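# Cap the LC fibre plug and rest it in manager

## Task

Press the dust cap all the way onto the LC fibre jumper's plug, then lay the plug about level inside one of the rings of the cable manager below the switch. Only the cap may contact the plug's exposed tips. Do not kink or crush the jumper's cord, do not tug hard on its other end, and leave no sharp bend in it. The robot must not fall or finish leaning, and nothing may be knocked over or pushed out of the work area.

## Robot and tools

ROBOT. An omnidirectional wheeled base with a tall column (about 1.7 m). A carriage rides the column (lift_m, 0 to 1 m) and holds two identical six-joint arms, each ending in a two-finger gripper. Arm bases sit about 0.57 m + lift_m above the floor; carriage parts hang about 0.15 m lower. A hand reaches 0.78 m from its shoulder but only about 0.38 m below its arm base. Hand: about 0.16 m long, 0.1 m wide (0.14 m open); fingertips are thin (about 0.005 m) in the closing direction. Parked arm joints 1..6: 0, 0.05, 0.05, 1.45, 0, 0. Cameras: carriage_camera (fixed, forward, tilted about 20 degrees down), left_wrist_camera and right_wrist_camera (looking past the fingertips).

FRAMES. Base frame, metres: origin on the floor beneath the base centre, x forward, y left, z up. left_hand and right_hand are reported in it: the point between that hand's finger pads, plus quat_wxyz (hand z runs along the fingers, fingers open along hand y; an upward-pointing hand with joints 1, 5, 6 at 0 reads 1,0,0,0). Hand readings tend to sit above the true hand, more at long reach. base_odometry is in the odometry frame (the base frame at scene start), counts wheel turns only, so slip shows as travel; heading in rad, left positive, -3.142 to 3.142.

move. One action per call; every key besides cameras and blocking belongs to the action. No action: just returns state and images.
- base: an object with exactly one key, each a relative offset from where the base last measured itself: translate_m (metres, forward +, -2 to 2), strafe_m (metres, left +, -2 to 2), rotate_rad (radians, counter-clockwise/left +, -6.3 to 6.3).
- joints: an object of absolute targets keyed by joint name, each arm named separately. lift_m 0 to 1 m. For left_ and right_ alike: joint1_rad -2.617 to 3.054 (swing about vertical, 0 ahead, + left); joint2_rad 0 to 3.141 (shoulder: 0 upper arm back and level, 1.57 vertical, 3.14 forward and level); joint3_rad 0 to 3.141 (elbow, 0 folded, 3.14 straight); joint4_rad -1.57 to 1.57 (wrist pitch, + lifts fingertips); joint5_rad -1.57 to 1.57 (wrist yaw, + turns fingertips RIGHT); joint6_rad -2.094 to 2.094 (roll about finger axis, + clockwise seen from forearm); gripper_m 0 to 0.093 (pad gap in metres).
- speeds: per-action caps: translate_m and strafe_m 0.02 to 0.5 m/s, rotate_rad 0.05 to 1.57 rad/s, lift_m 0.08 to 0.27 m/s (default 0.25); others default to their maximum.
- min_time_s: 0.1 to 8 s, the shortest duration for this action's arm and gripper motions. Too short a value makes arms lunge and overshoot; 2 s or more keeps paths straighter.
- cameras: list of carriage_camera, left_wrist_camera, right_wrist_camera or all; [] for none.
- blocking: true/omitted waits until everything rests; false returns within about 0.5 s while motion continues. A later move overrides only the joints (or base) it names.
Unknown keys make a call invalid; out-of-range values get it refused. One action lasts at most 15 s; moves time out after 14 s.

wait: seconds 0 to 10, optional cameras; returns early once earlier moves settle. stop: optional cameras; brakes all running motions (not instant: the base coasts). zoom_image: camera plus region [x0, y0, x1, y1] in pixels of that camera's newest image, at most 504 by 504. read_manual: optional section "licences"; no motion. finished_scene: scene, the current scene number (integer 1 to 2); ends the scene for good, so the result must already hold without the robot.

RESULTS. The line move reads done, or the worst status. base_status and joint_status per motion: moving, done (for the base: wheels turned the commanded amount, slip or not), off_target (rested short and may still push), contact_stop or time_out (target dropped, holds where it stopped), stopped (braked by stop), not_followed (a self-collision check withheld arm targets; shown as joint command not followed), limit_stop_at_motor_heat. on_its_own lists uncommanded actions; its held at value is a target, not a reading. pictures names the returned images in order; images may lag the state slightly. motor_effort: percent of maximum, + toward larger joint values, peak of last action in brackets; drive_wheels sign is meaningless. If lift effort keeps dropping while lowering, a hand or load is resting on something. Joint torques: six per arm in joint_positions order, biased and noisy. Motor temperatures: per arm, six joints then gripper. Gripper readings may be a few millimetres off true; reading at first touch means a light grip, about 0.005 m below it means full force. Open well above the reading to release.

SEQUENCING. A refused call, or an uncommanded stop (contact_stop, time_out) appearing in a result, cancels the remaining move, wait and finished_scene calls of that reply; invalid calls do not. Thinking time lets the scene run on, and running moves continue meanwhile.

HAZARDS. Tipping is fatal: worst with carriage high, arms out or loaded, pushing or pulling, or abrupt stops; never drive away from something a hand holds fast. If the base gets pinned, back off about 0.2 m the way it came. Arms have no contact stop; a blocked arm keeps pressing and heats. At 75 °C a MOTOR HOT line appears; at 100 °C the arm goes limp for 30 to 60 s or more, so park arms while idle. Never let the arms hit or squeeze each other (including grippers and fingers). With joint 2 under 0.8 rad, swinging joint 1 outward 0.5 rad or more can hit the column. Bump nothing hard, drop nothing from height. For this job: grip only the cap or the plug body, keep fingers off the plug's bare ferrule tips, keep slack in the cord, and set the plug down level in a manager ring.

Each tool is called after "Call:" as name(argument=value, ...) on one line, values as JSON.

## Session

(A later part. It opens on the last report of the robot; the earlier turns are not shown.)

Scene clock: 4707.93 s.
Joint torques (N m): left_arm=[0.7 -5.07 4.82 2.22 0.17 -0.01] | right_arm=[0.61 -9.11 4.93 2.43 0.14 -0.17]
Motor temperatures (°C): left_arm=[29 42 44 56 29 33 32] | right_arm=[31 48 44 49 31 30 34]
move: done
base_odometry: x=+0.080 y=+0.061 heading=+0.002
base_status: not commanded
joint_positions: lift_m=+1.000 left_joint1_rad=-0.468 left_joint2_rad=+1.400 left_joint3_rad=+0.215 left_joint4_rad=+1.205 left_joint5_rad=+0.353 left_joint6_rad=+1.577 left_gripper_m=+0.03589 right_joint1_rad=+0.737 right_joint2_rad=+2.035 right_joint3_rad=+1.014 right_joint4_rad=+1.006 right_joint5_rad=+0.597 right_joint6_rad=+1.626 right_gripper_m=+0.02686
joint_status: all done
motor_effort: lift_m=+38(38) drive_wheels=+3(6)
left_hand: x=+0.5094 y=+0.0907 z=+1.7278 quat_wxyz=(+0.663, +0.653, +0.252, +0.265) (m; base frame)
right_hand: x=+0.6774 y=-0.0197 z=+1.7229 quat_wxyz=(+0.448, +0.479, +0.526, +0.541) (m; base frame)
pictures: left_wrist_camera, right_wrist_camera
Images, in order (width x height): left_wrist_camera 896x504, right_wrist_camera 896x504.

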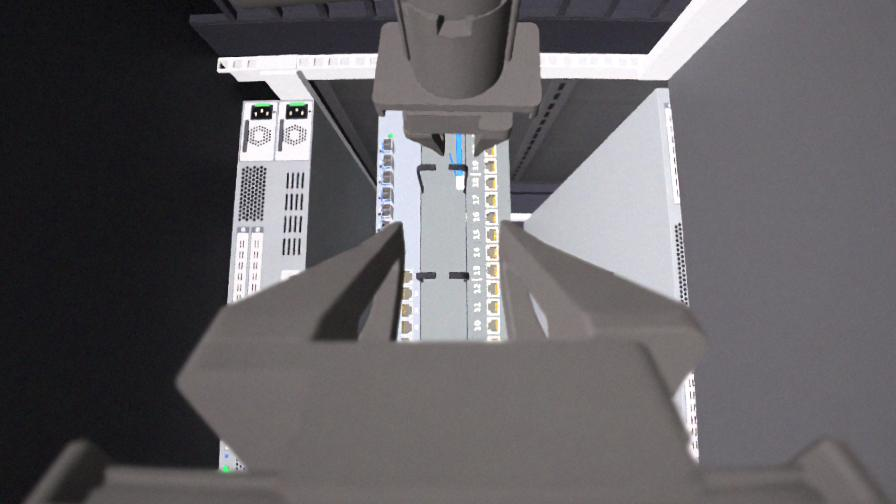

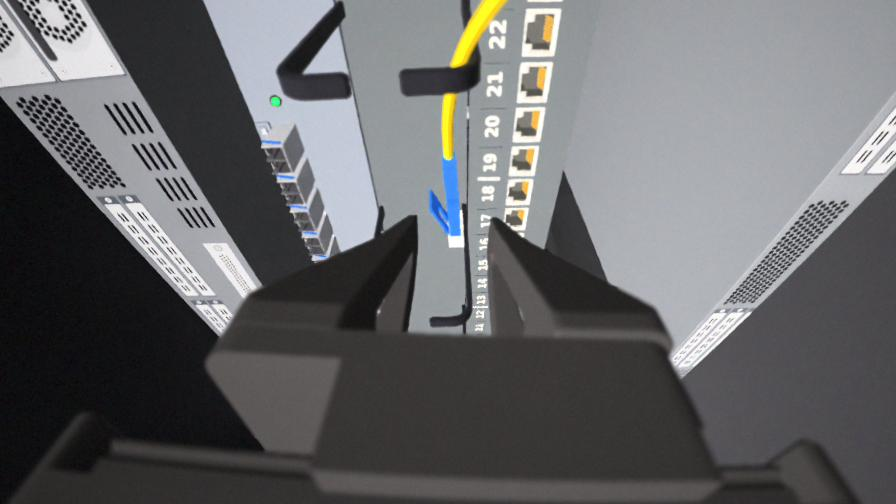

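Call:
zoom_image(camera="right_wrist_camera", region=[410, 150, 490, 260])

Call:
zoom_image(camera="left_wrist_camera", region=[425, 130, 485, 200])

Scaled by 4.582 from the camera's 896x504 image, which has a finer 1280x720 frame.

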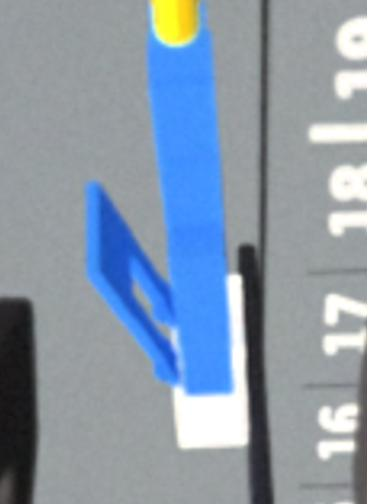

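Scaled by 7.200 from the camera's 896x504 image, which has a finer 1280x720 frame.

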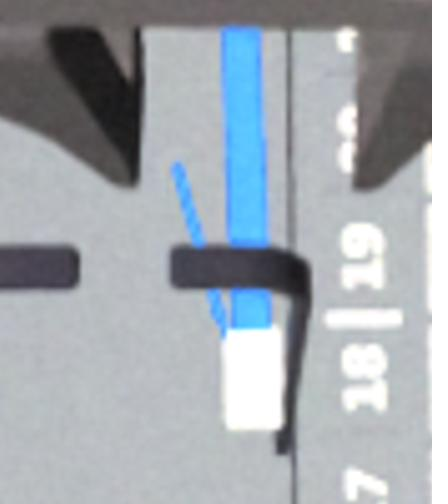

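Call:
move(joints={"right_joint1_rad": 0.7517, "right_joint2_rad": 2.070, "right_joint3_rad": 1.066, "right_joint4_rad": 0.979, "right_joint5_rad": 0.738}, min_time_s=2.5, cameras=["left_wrist_camera", "right_wrist_camera"])

Call:
zoom_image(camera="left_wrist_camera", region=[400, 120, 510, 210])

Call:
zoom_image(camera="right_wrist_camera", region=[370, 130, 530, 310])

Scene clock: 4836.07 s.
Joint torques (N m): left_arm=[0.73 -5.05 4.83 2.21 0.17 0] | right_arm=[0.59 -9.24 8.13 2.14 0.11 -0.16]
Motor temperatures (°C): left_arm=[29 42 43 56 29 33 32] | right_arm=[31 48 44 50 31 30 33]
move: done
base_odometry: x=+0.080 y=+0.061 heading=+0.002
base_status: not commanded
joint_positions: lift_m=+1.000 left_joint1_rad=-0.468 left_joint2_rad=+1.400 left_joint3_rad=+0.215 left_joint4_rad=+1.205 left_joint5_rad=+0.353 left_joint6_rad=+1.577 left_gripper_m=+0.03589 right_joint1_rad=+0.745 right_joint2_rad=+2.050 right_joint3_rad=+1.044 right_joint4_rad=+0.996 right_joint5_rad=+0.729 right_joint6_rad=+1.626 right_gripper_m=+0.02686
joint_status: all done
motor_effort: lift_m=+38(38) drive_wheels=+0(5)
left_hand: x=+0.5094 y=+0.0907 z=+1.7278 quat_wxyz=(+0.663, +0.653, +0.252, +0.265) (m; base frame)
right_hand: x=+0.6813 y=-0.0344 z=+1.7245 quat_wxyz=(+0.482, +0.510, +0.494, +0.514) (m; base frame)
pictures: left_wrist_camera, right_wrist_camera
Images, in order (width x height): left_wrist_camera 896x504, right_wrist_camera 896x504.

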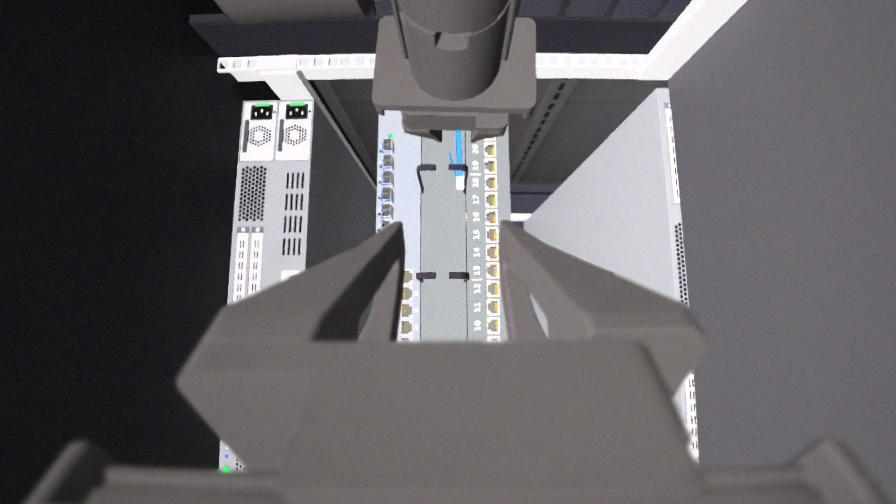

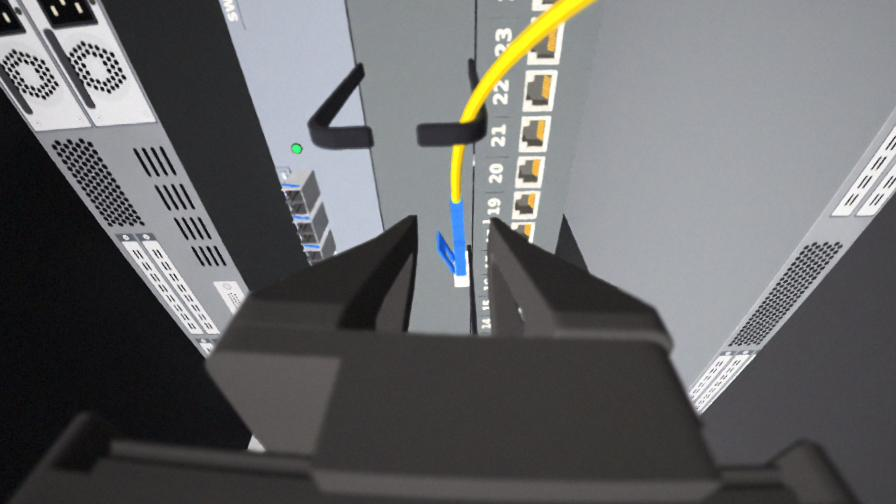

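Scaled by 4.582 from the camera's 896x504 image, which has a finer 1280x720 frame.

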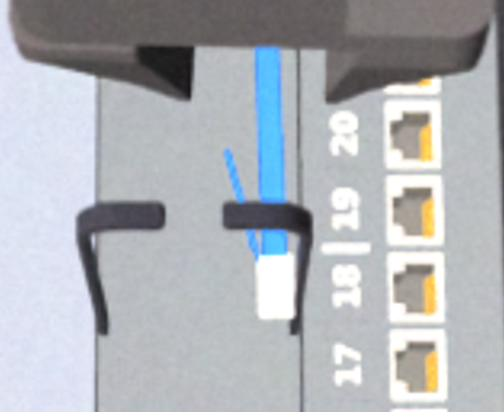

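Scaled by 2.800 from the camera's 896x504 image, which has a finer 1280x720 frame.

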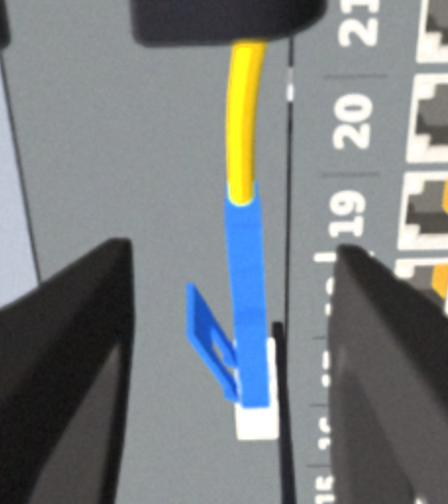

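Call:
move(joints={"right_joint2_rad": 2.0755, "right_gripper_m": 0.010}, min_time_s=1.5, cameras=["left_wrist_camera", "right_wrist_camera"])

Call:
zoom_image(camera="left_wrist_camera", region=[400, 120, 510, 210])

Call:
zoom_image(camera="right_wrist_camera", region=[370, 130, 530, 310])

Scene clock: 4859.40 s.
Joint torques (N m): left_arm=[0.69 -5.08 4.81 2.22 0.17 0] | right_arm=[0.59 -9.29 8.13 2.15 0.12 -0.17]
Motor temperatures (°C): left_arm=[29 41 43 56 29 33 32] | right_arm=[31 49 46 51 31 30 33]
move: done
base_odometry: x=+0.080 y=+0.061 heading=+0.002
base_status: not commanded
joint_positions: lift_m=+1.000 left_joint1_rad=-0.468 left_joint2_rad=+1.400 left_joint3_rad=+0.215 left_joint4_rad=+1.205 left_joint5_rad=+0.353 left_joint6_rad=+1.577 left_gripper_m=+0.03589 right_joint1_rad=+0.745 right_joint2_rad=+2.055 right_joint3_rad=+1.044 right_joint4_rad=+0.995 right_joint5_rad=+0.729 right_joint6_rad=+1.626 right_gripper_m=+0.01013
joint_status: all done
motor_effort: lift_m=+38(38) drive_wheels=+1(5)
left_hand: x=+0.5094 y=+0.0907 z=+1.7278 quat_wxyz=(+0.663, +0.653, +0.252, +0.265) (m; base frame)
right_hand: x=+0.6815 y=-0.0343 z=+1.7217 quat_wxyz=(+0.482, +0.510, +0.496, +0.512) (m; base frame)
pictures: left_wrist_camera, right_wrist_camera
Images, in order (width x height): left_wrist_camera 896x504, right_wrist_camera 896x504.

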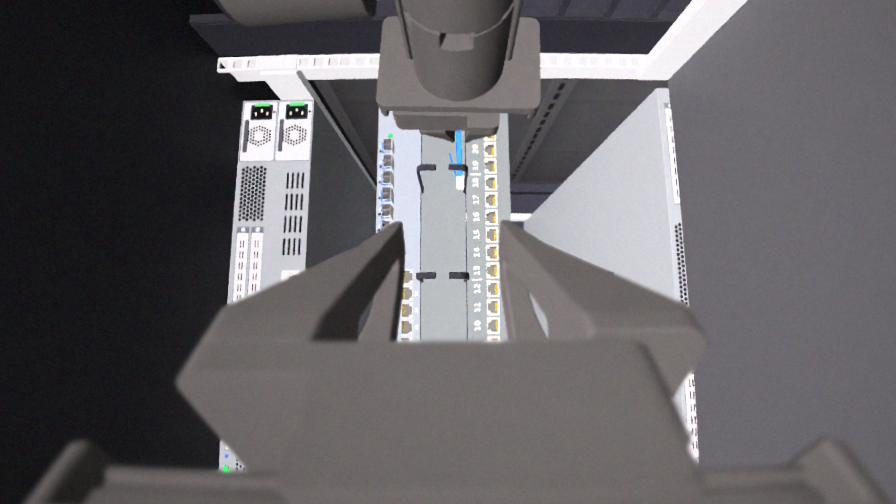

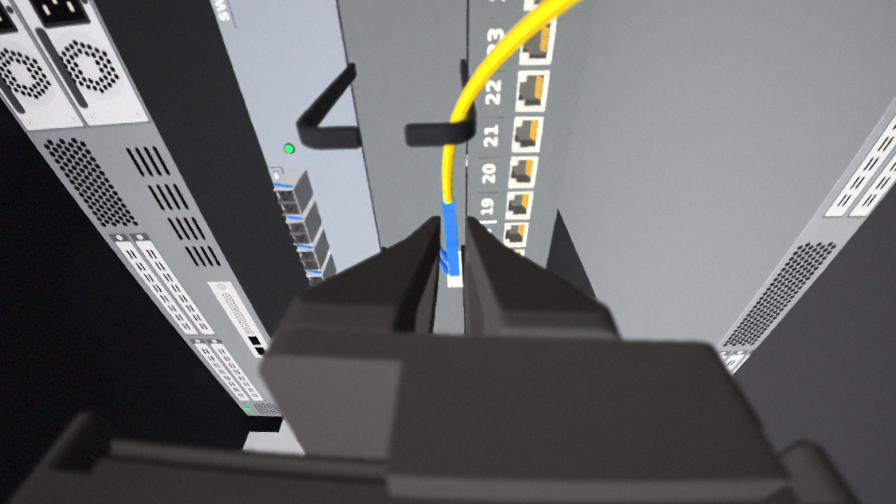

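Scaled by 4.582 from the camera's 896x504 image, which has a finer 1280x720 frame.

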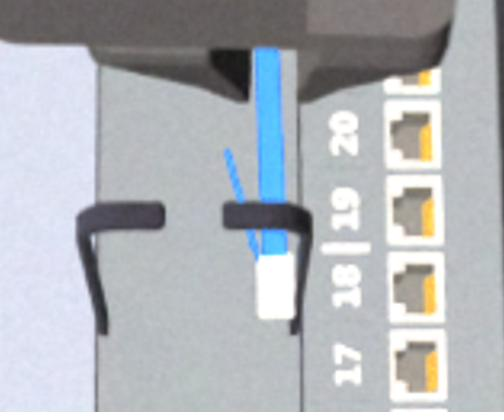

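Scaled by 2.800 from the camera's 896x504 image, which has a finer 1280x720 frame.

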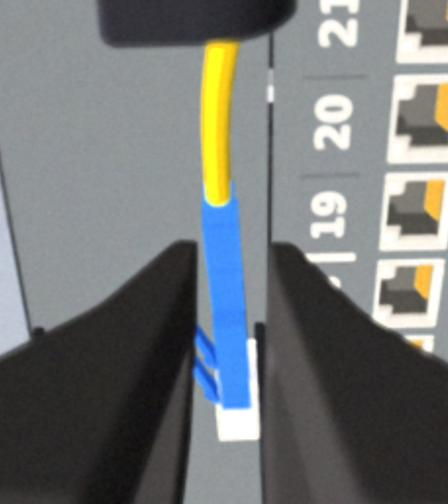

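Call:
move(joints={"right_joint4_rad": 1.008, "right_gripper_m": 0.0065}, min_time_s=1.5, cameras=["left_wrist_camera", "right_wrist_camera"])

Call:
zoom_image(camera="left_wrist_camera", region=[400, 120, 510, 210])

Call:
zoom_image(camera="right_wrist_camera", region=[370, 130, 530, 310])

Scene clock: 4871.97 s.
Joint torques (N m): left_arm=[0.69 -5.07 4.82 2.22 0.17 0] | right_arm=[0.59 -9.26 8.09 2.35 0.11 -0.18]
Motor temperatures (°C): left_arm=[29 41 43 56 29 33 32] | right_arm=[31 50 47 51 31 30 33]
move: done
base_odometry: x=+0.080 y=+0.061 heading=+0.002
base_status: not commanded
joint_positions: lift_m=+1.000 left_joint1_rad=-0.468 left_joint2_rad=+1.400 left_joint3_rad=+0.215 left_joint4_rad=+1.205 left_joint5_rad=+0.353 left_joint6_rad=+1.577 left_gripper_m=+0.03589 right_joint1_rad=+0.745 right_joint2_rad=+2.055 right_joint3_rad=+1.044 right_joint4_rad=+1.007 right_joint5_rad=+0.729 right_joint6_rad=+1.626 right_gripper_m=+0.00664
joint_status: all done
motor_effort: lift_m=+38(38) drive_wheels=+2(6)
left_hand: x=+0.5094 y=+0.0907 z=+1.7278 quat_wxyz=(+0.663, +0.653, +0.252, +0.265) (m; base frame)
right_hand: x=+0.6815 y=-0.0343 z=+1.7241 quat_wxyz=(+0.482, +0.510, +0.492, +0.516) (m; base frame)
pictures: left_wrist_camera, right_wrist_camera
Images, in order (width x height): left_wrist_camera 896x504, right_wrist_camera 896x504.

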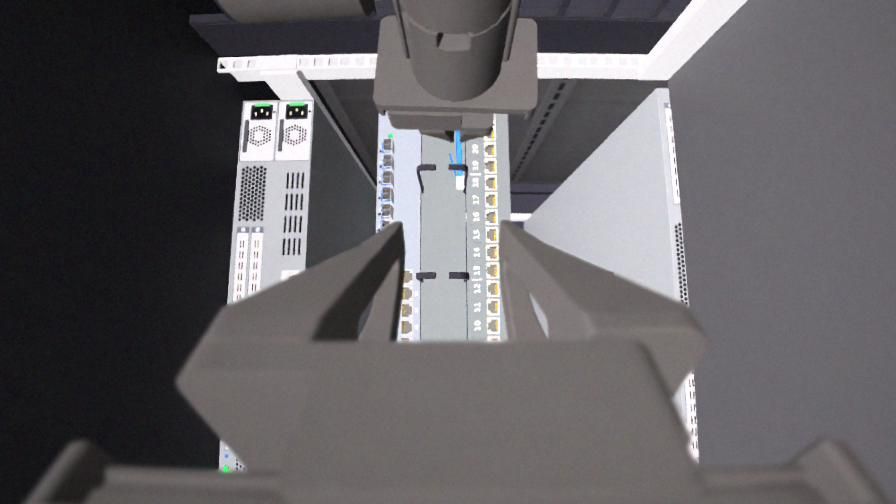

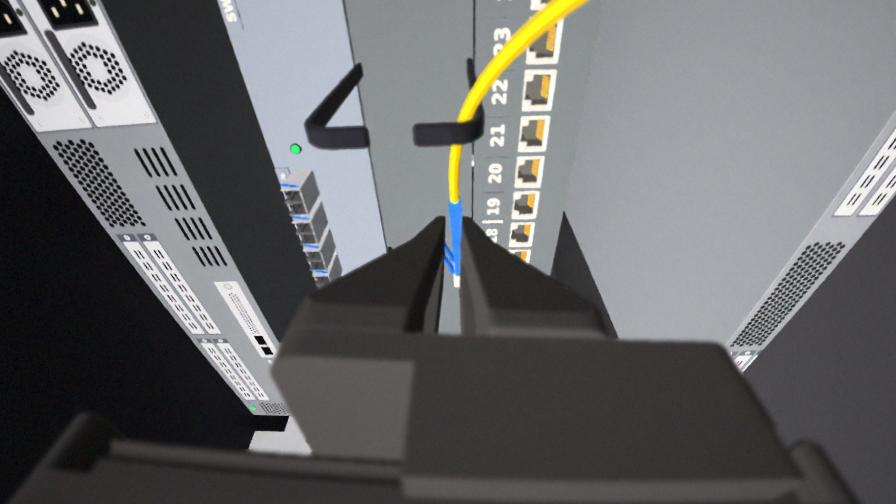

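Scaled by 4.582 from the camera's 896x504 image, which has a finer 1280x720 frame.

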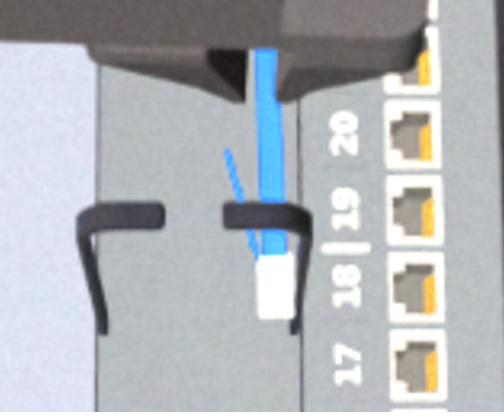

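Scaled by 2.800 from the camera's 896x504 image, which has a finer 1280x720 frame.

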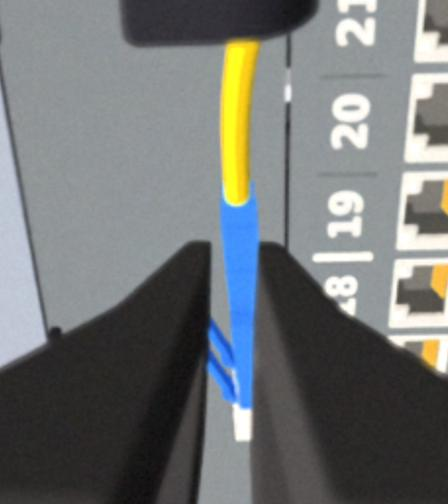

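Call:
move(joints={"right_gripper_m": 0.0045}, min_time_s=1, cameras=["left_wrist_camera", "right_wrist_camera"])

Call:
zoom_image(camera="left_wrist_camera", region=[400, 120, 510, 210])

Call:
zoom_image(camera="right_wrist_camera", region=[370, 130, 530, 310])

Scene clock: 4883.63 s.
Joint torques (N m): left_arm=[0.72 -5.09 4.82 2.22 0.17 0] | right_arm=[0.61 -9.28 8.09 2.35 0.11 -0.16]
Motor temperatures (°C): left_arm=[29 41 43 56 29 33 32] | right_arm=[31 50 48 50 31 30 33]
move: done
base_odometry: x=+0.080 y=+0.061 heading=+0.002
base_status: not commanded
joint_positions: lift_m=+1.000 left_joint1_rad=-0.468 left_joint2_rad=+1.400 left_joint3_rad=+0.215 left_joint4_rad=+1.205 left_joint5_rad=+0.353 left_joint6_rad=+1.577 left_gripper_m=+0.03589 right_joint1_rad=+0.745 right_joint2_rad=+2.055 right_joint3_rad=+1.044 right_joint4_rad=+1.007 right_joint5_rad=+0.729 right_joint6_rad=+1.626 right_gripper_m=+0.00464
joint_status: all done
motor_effort: lift_m=+38(38) drive_wheels=-3(4)
left_hand: x=+0.5094 y=+0.0907 z=+1.7278 quat_wxyz=(+0.663, +0.653, +0.252, +0.265) (m; base frame)
right_hand: x=+0.6815 y=-0.0343 z=+1.7241 quat_wxyz=(+0.482, +0.510, +0.492, +0.516) (m; base frame)
pictures: left_wrist_camera, right_wrist_camera
Images, in order (width x height): left_wrist_camera 896x504, right_wrist_camera 896x504.

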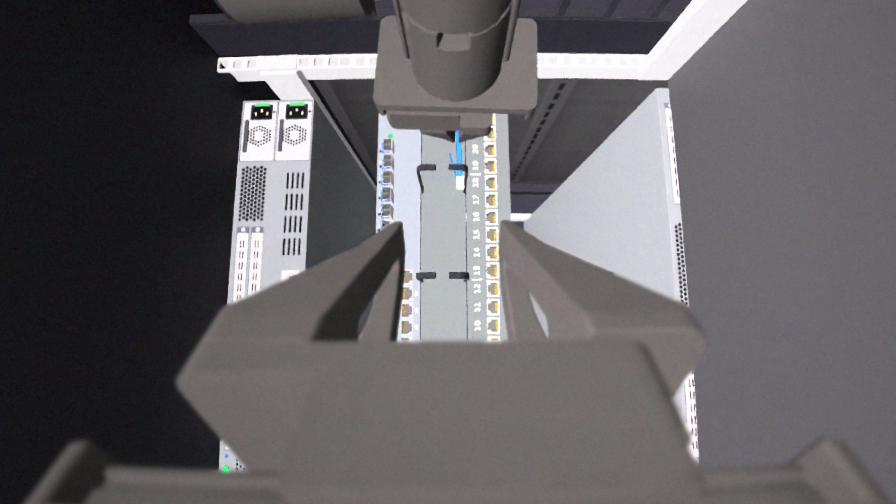

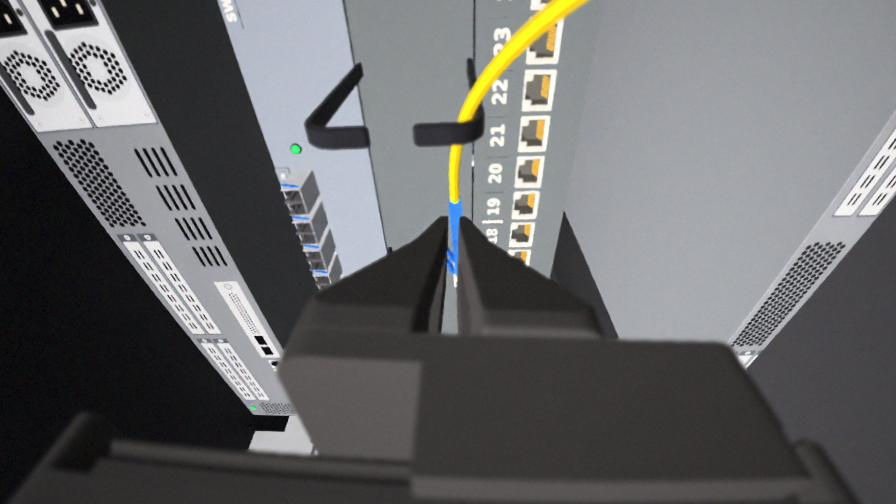

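Scaled by 4.582 from the camera's 896x504 image, which has a finer 1280x720 frame.

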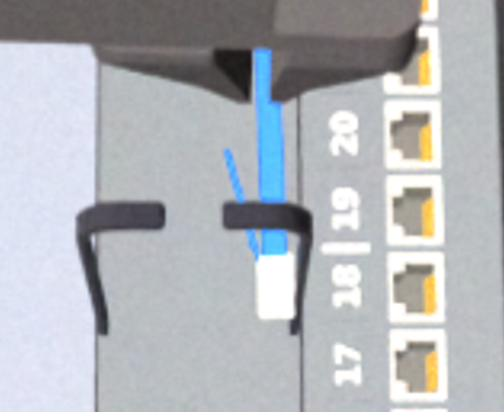

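Scaled by 2.800 from the camera's 896x504 image, which has a finer 1280x720 frame.

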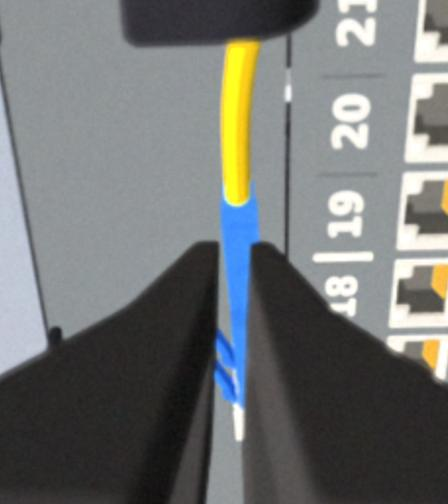

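Call:
move(joints={"right_gripper_m": 0.0125}, min_time_s=0.6, cameras=[])

Call:
move(joints={"right_joint1_rad": 0.7585, "right_joint2_rad": 2.1205, "right_joint3_rad": 1.137, "right_joint4_rad": 0.9656, "right_joint5_rad": 0.797}, min_time_s=2.5, cameras=["carriage_camera", "left_wrist_camera", "right_wrist_camera"])

Call:
zoom_image(camera="left_wrist_camera", region=[400, 120, 510, 210])

Call:
zoom_image(camera="right_wrist_camera", region=[370, 130, 530, 310])

Scene clock: 4939.77 s.
Joint torques (N m): left_arm=[0.7 -5.07 4.82 2.22 0.17 -0.01] | right_arm=[0.59 -9.28 8.12 2.35 0.12 -0.18]
Motor temperatures (°C): left_arm=[29 41 43 56 29 33 32] | right_arm=[31 50 49 49 31 30 33]
move: done
base_odometry: x=+0.080 y=+0.061 heading=+0.002
base_status: not commanded
joint_positions: lift_m=+1.000 left_joint1_rad=-0.468 left_joint2_rad=+1.400 left_joint3_rad=+0.215 left_joint4_rad=+1.205 left_joint5_rad=+0.353 left_joint6_rad=+1.577 left_gripper_m=+0.03589 right_joint1_rad=+0.745 right_joint2_rad=+2.055 right_joint3_rad=+1.044 right_joint4_rad=+1.007 right_joint5_rad=+0.729 right_joint6_rad=+1.626 right_gripper_m=+0.01236
joint_status: all done
motor_effort: lift_m=+38(38) drive_wheels=+2(4)
left_hand: x=+0.5094 y=+0.0907 z=+1.7278 quat_wxyz=(+0.663, +0.653, +0.252, +0.265) (m; base frame)
right_hand: x=+0.6815 y=-0.0343 z=+1.7241 quat_wxyz=(+0.482, +0.510, +0.492, +0.516) (m; base frame)
pictures: none
No camera images: "cameras" was empty.

Scene clock: 4942.57 s.
Joint torques (N m): left_arm=[0.7 -5.07 4.82 2.22 0.17 0] | right_arm=[0.62 -9.68 8.2 2.09 0.11 -0.17]
Motor temperatures (°C): left_arm=[29 41 43 56 29 33 32] | right_arm=[31 50 49 49 31 30 33]
move: done
base_odometry: x=+0.080 y=+0.061 heading=+0.002
base_status: not commanded
joint_positions: lift_m=+1.000 left_joint1_rad=-0.468 left_joint2_rad=+1.400 left_joint3_rad=+0.215 left_joint4_rad=+1.205 left_joint5_rad=+0.353 left_joint6_rad=+1.577 left_gripper_m=+0.03589 right_joint1_rad=+0.752 right_joint2_rad=+2.100 right_joint3_rad=+1.115 right_joint4_rad=+0.982 right_joint5_rad=+0.787 right_joint6_rad=+1.626 right_gripper_m=+0.01236
joint_status: all done
motor_effort: lift_m=+37(38) drive_wheels=+4(4)
left_hand: x=+0.5094 y=+0.0907 z=+1.7278 quat_wxyz=(+0.663, +0.653, +0.252, +0.265) (m; base frame)
right_hand: x=+0.6904 y=-0.0310 z=+1.7236 quat_wxyz=(+0.495, +0.522, +0.478, +0.504) (m; base frame)
pictures: carriage_camera, left_wrist_camera, right_wrist_camera
Images, in order (width x height): carriage_camera 896x504, left_wrist_camera 896x504, right_wrist_camera 896x504.

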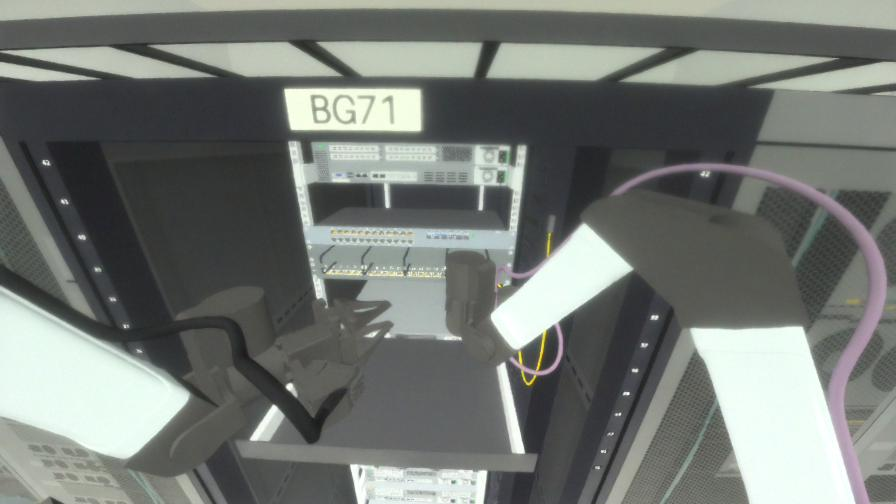

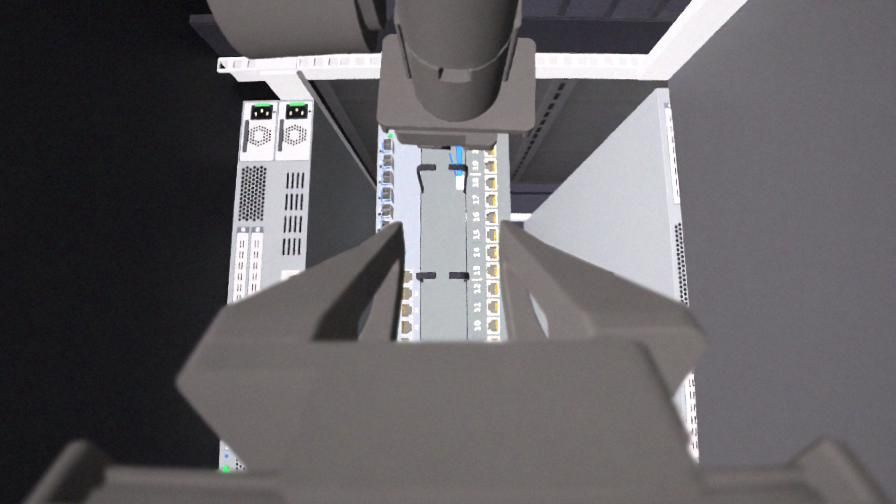

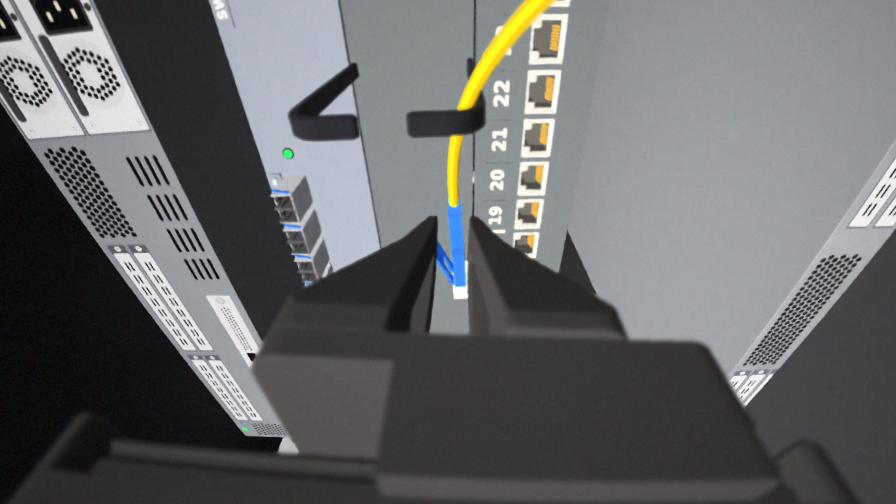

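Scaled by 4.582 from the camera's 896x504 image, which has a finer 1280x720 frame.

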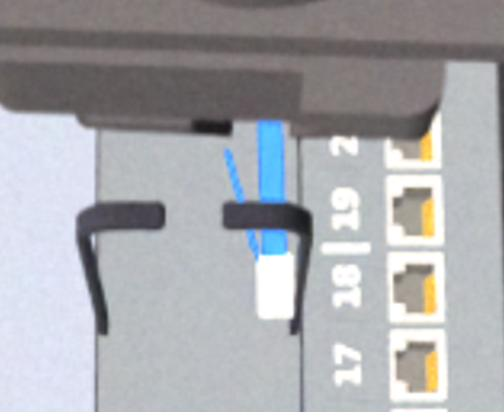

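Scaled by 2.800 from the camera's 896x504 image, which has a finer 1280x720 frame.

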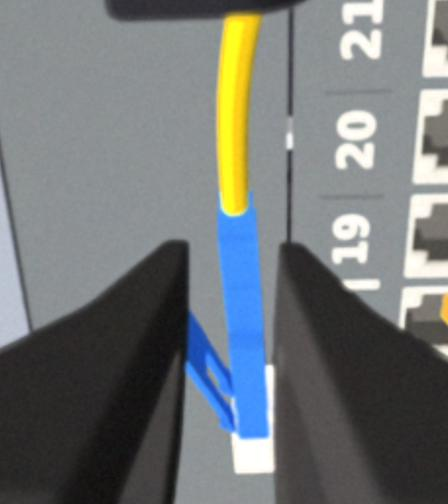

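Call:
move(joints={"right_gripper_m": 0.006}, min_time_s=1.5, cameras=["left_wrist_camera", "right_wrist_camera"])

Call:
zoom_image(camera="right_wrist_camera", region=[370, 130, 530, 310])

Call:
zoom_image(camera="left_wrist_camera", region=[400, 120, 510, 210])

Scene clock: 4954.13 s.
Joint torques (N m): left_arm=[0.75 -5.08 4.82 2.22 0.17 0] | right_arm=[0.59 -9.7 8.2 2.1 0.11 -0.17]
Motor temperatures (°C): left_arm=[29 41 43 56 29 33 32] | right_arm=[31 50 48 48 31 30 33]
move: done
base_odometry: x=+0.080 y=+0.061 heading=+0.002
base_status: not commanded
joint_positions: lift_m=+1.000 left_joint1_rad=-0.468 left_joint2_rad=+1.400 left_joint3_rad=+0.215 left_joint4_rad=+1.205 left_joint5_rad=+0.353 left_joint6_rad=+1.577 left_gripper_m=+0.03589 right_joint1_rad=+0.752 right_joint2_rad=+2.100 right_joint3_rad=+1.115 right_joint4_rad=+0.981 right_joint5_rad=+0.787 right_joint6_rad=+1.626 right_gripper_m=+0.00614
joint_status: all done
motor_effort: lift_m=+38(38) drive_wheels=+0(5)
left_hand: x=+0.5094 y=+0.0907 z=+1.7278 quat_wxyz=(+0.663, +0.653, +0.252, +0.265) (m; base frame)
right_hand: x=+0.6904 y=-0.0311 z=+1.7234 quat_wxyz=(+0.495, +0.522, +0.478, +0.504) (m; base frame)
pictures: left_wrist_camera, right_wrist_camera
Images, in order (width x height): left_wrist_camera 896x504, right_wrist_camera 896x504.

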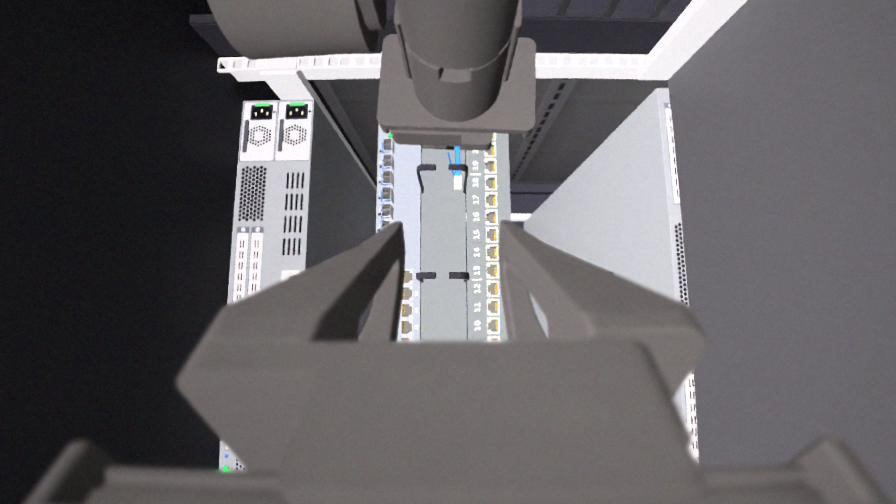

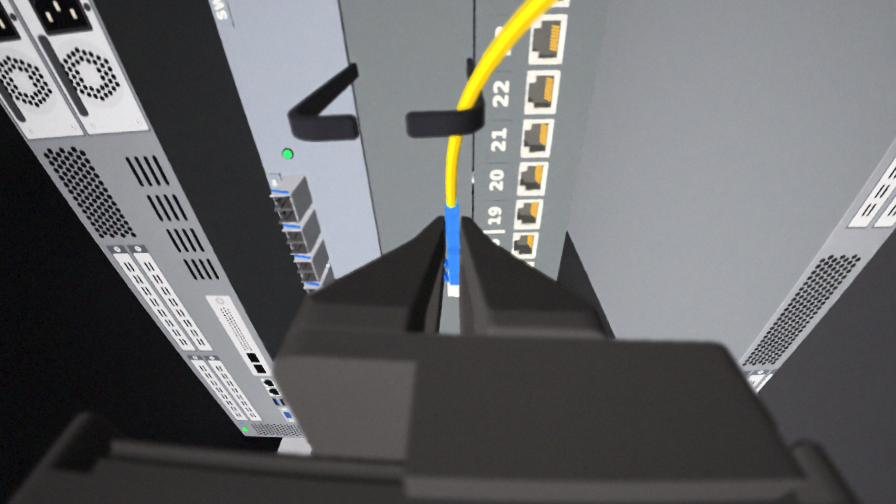

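Scaled by 2.800 from the camera's 896x504 image, which has a finer 1280x720 frame.

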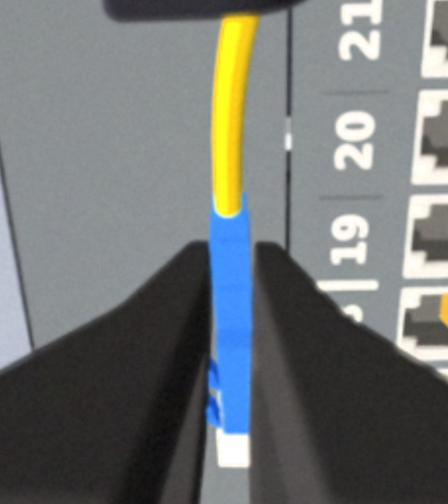

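Scaled by 4.582 from the camera's 896x504 image, which has a finer 1280x720 frame.

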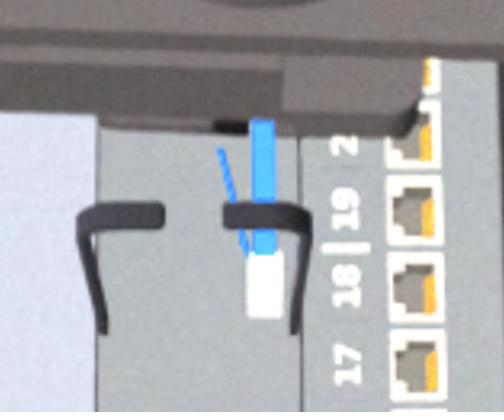

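Call:
move(joints={"right_gripper_m": 0.0045}, min_time_s=1, cameras=["left_wrist_camera", "right_wrist_camera"])

Call:
zoom_image(camera="right_wrist_camera", region=[370, 130, 530, 310])

Call:
zoom_image(camera="left_wrist_camera", region=[400, 120, 510, 210])

Scene clock: 4961.70 s.
Joint torques (N m): left_arm=[0.73 -5.08 4.83 2.23 0.17 0] | right_arm=[0.61 -9.68 8.2 2.11 0.12 -0.17]
Motor temperatures (°C): left_arm=[29 41 43 56 29 33 32] | right_arm=[31 50 48 48 31 30 33]
move: done
base_odometry: x=+0.080 y=+0.061 heading=+0.002
base_status: not commanded
joint_positions: lift_m=+1.000 left_joint1_rad=-0.468 left_joint2_rad=+1.400 left_joint3_rad=+0.215 left_joint4_rad=+1.205 left_joint5_rad=+0.353 left_joint6_rad=+1.577 left_gripper_m=+0.03589 right_joint1_rad=+0.752 right_joint2_rad=+2.100 right_joint3_rad=+1.115 right_joint4_rad=+0.981 right_joint5_rad=+0.787 right_joint6_rad=+1.626 right_gripper_m=+0.00487
joint_status: all done
motor_effort: lift_m=+38(38) drive_wheels=+3(5)
left_hand: x=+0.5094 y=+0.0907 z=+1.7278 quat_wxyz=(+0.663, +0.653, +0.252, +0.265) (m; base frame)
right_hand: x=+0.6904 y=-0.0311 z=+1.7234 quat_wxyz=(+0.495, +0.522, +0.478, +0.504) (m; base frame)
pictures: left_wrist_camera, right_wrist_camera
Images, in order (width x height): left_wrist_camera 896x504, right_wrist_camera 896x504.

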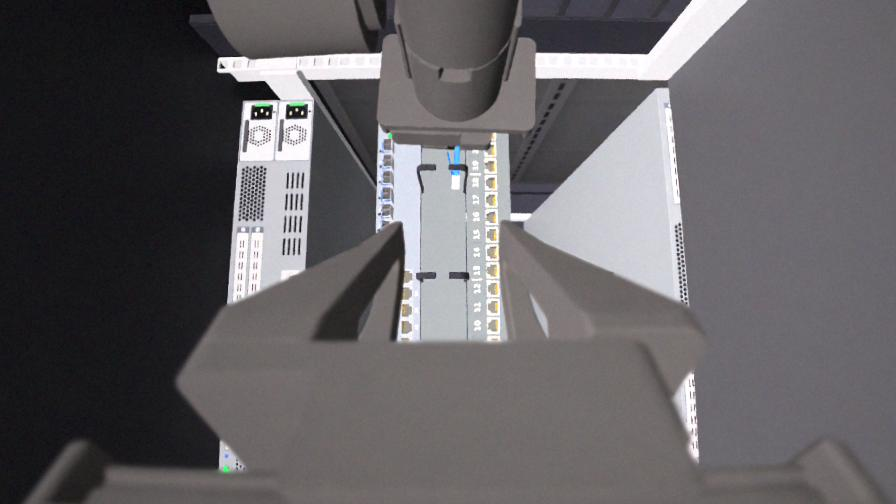

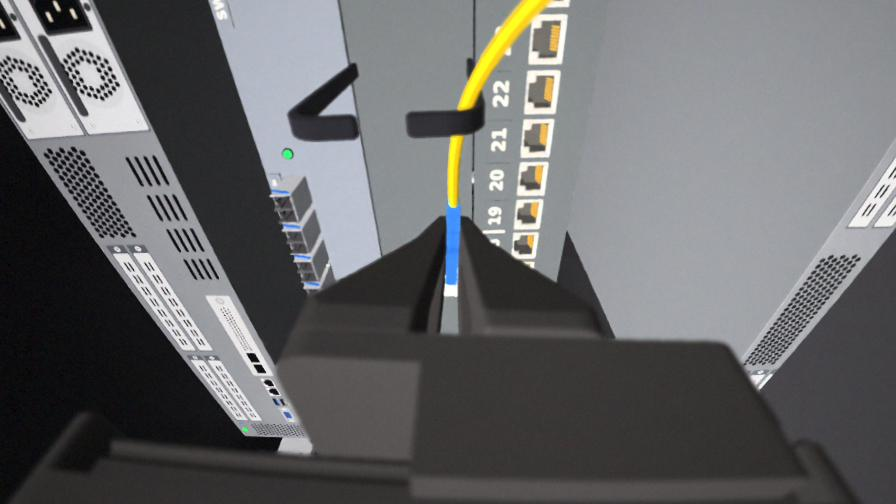

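Scaled by 2.800 from the camera's 896x504 image, which has a finer 1280x720 frame.

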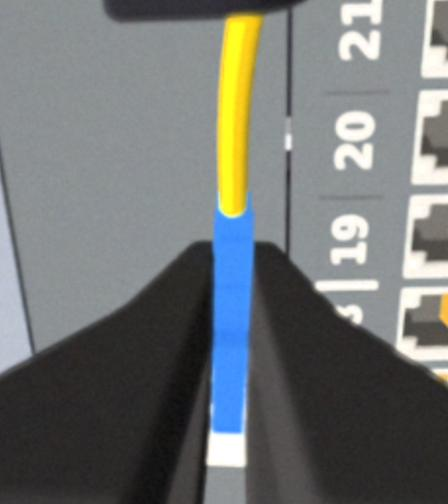

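Scaled by 4.582 from the camera's 896x504 image, which has a finer 1280x720 frame.

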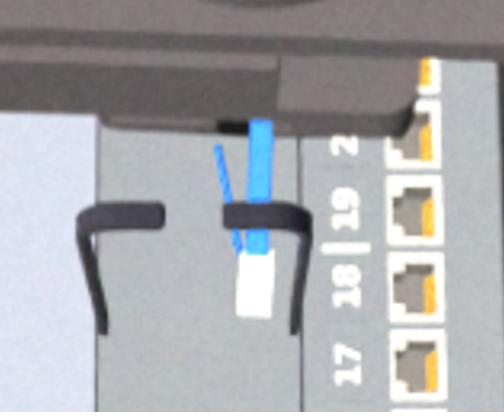

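Call:
move(joints={"right_gripper_m": 0.0038}, min_time_s=0.6, cameras=[])

Call:
move(joints={"right_joint5_rad": 0.6995}, min_time_s=3, cameras=["left_wrist_camera", "right_wrist_camera"])

Call:
zoom_image(camera="right_wrist_camera", region=[370, 130, 530, 310])

Call:
zoom_image(camera="left_wrist_camera", region=[400, 120, 510, 210])

Scene clock: 4980.33 s.
Joint torques (N m): left_arm=[0.7 -5.08 4.82 2.22 0.17 0] | right_arm=[0.61 -9.69 8.21 2.11 0.11 -0.17]
Motor temperatures (°C): left_arm=[29 41 43 56 29 33 32] | right_arm=[31 50 48 48 31 30 33]
move: done
base_odometry: x=+0.080 y=+0.061 heading=+0.002
base_status: not commanded
joint_positions: lift_m=+1.000 left_joint1_rad=-0.468 left_joint2_rad=+1.400 left_joint3_rad=+0.215 left_joint4_rad=+1.205 left_joint5_rad=+0.353 left_joint6_rad=+1.577 left_gripper_m=+0.03589 right_joint1_rad=+0.752 right_joint2_rad=+2.100 right_joint3_rad=+1.115 right_joint4_rad=+0.981 right_joint5_rad=+0.788 right_joint6_rad=+1.626 right_gripper_m=+0.00398
joint_status: all done
motor_effort: lift_m=+38(38) drive_wheels=+1(4)
left_hand: x=+0.5094 y=+0.0907 z=+1.7278 quat_wxyz=(+0.663, +0.653, +0.252, +0.265) (m; base frame)
right_hand: x=+0.6904 y=-0.0311 z=+1.7234 quat_wxyz=(+0.495, +0.522, +0.478, +0.504) (m; base frame)
pictures: none
No camera images: "cameras" was empty.

Scene clock: 4983.63 s.
Joint torques (N m): left_arm=[0.72 -5.04 4.82 2.22 0.17 -0.01] | right_arm=[0.61 -9.7 8.25 2.16 -0.1 -0.17]
Motor temperatures (°C): left_arm=[29 41 43 56 29 33 32] | right_arm=[31 50 48 48 31 30 33]
move: done
base_odometry: x=+0.080 y=+0.061 heading=+0.002
base_status: not commanded
joint_positions: lift_m=+1.000 left_joint1_rad=-0.468 left_joint2_rad=+1.400 left_joint3_rad=+0.215 left_joint4_rad=+1.205 left_joint5_rad=+0.353 left_joint6_rad=+1.577 left_gripper_m=+0.03589 right_joint1_rad=+0.752 right_joint2_rad=+2.100 right_joint3_rad=+1.115 right_joint4_rad=+0.981 right_joint5_rad=+0.711 right_joint6_rad=+1.626 right_gripper_m=+0.00399
joint_status: all done
motor_effort: lift_m=+37(38) drive_wheels=+0(5)
left_hand: x=+0.5094 y=+0.0907 z=+1.7278 quat_wxyz=(+0.663, +0.653, +0.252, +0.265) (m; base frame)
right_hand: x=+0.6904 y=-0.0177 z=+1.7234 quat_wxyz=(+0.475, +0.504, +0.498, +0.522) (m; base frame)
pictures: left_wrist_camera, right_wrist_camera
Images, in order (width x height): left_wrist_camera 896x504, right_wrist_camera 896x504.

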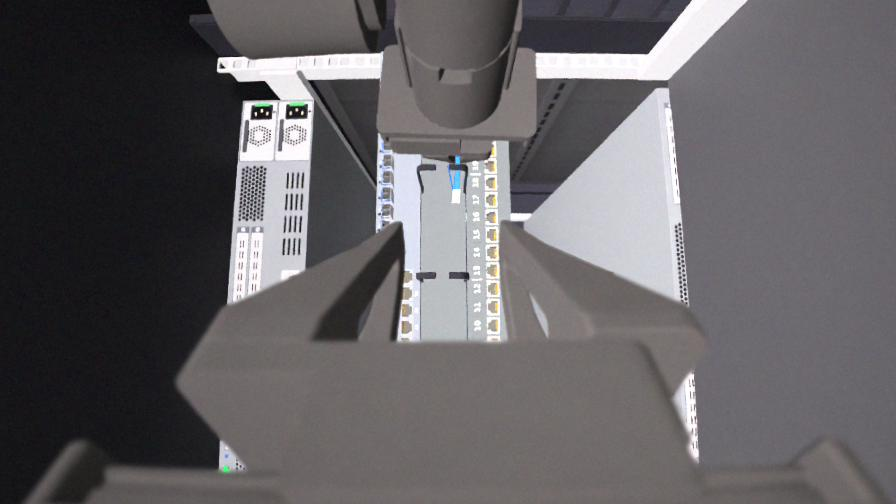

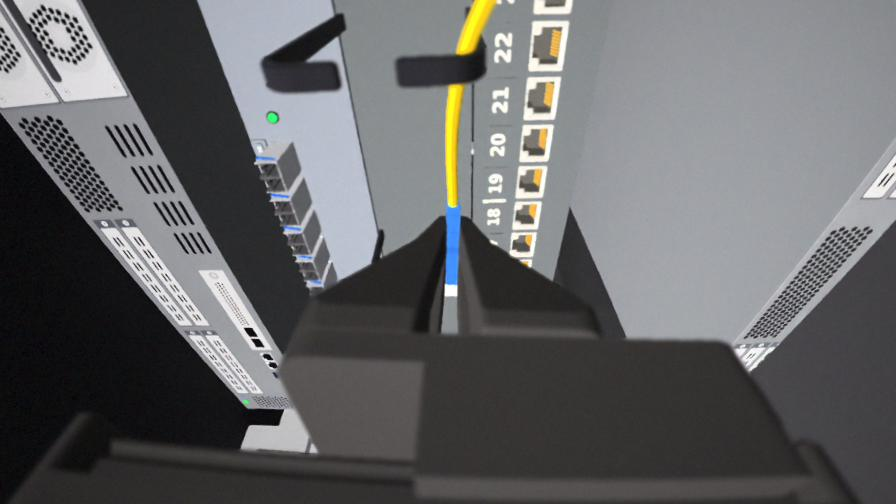

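Scaled by 2.800 from the camera's 896x504 image, which has a finer 1280x720 frame.

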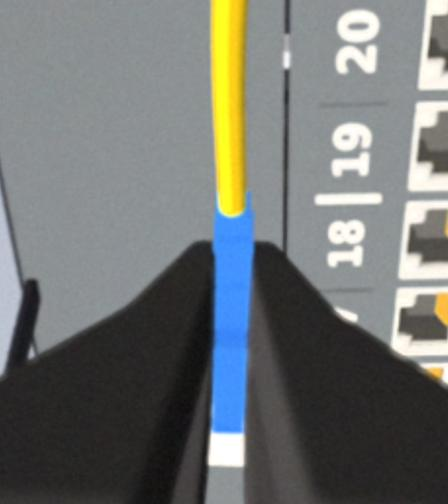

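Scaled by 4.582 from the camera's 896x504 image, which has a finer 1280x720 frame.

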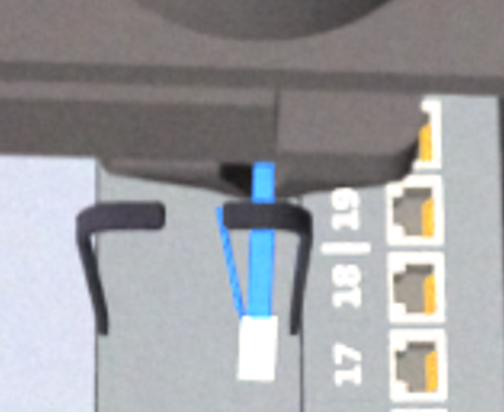

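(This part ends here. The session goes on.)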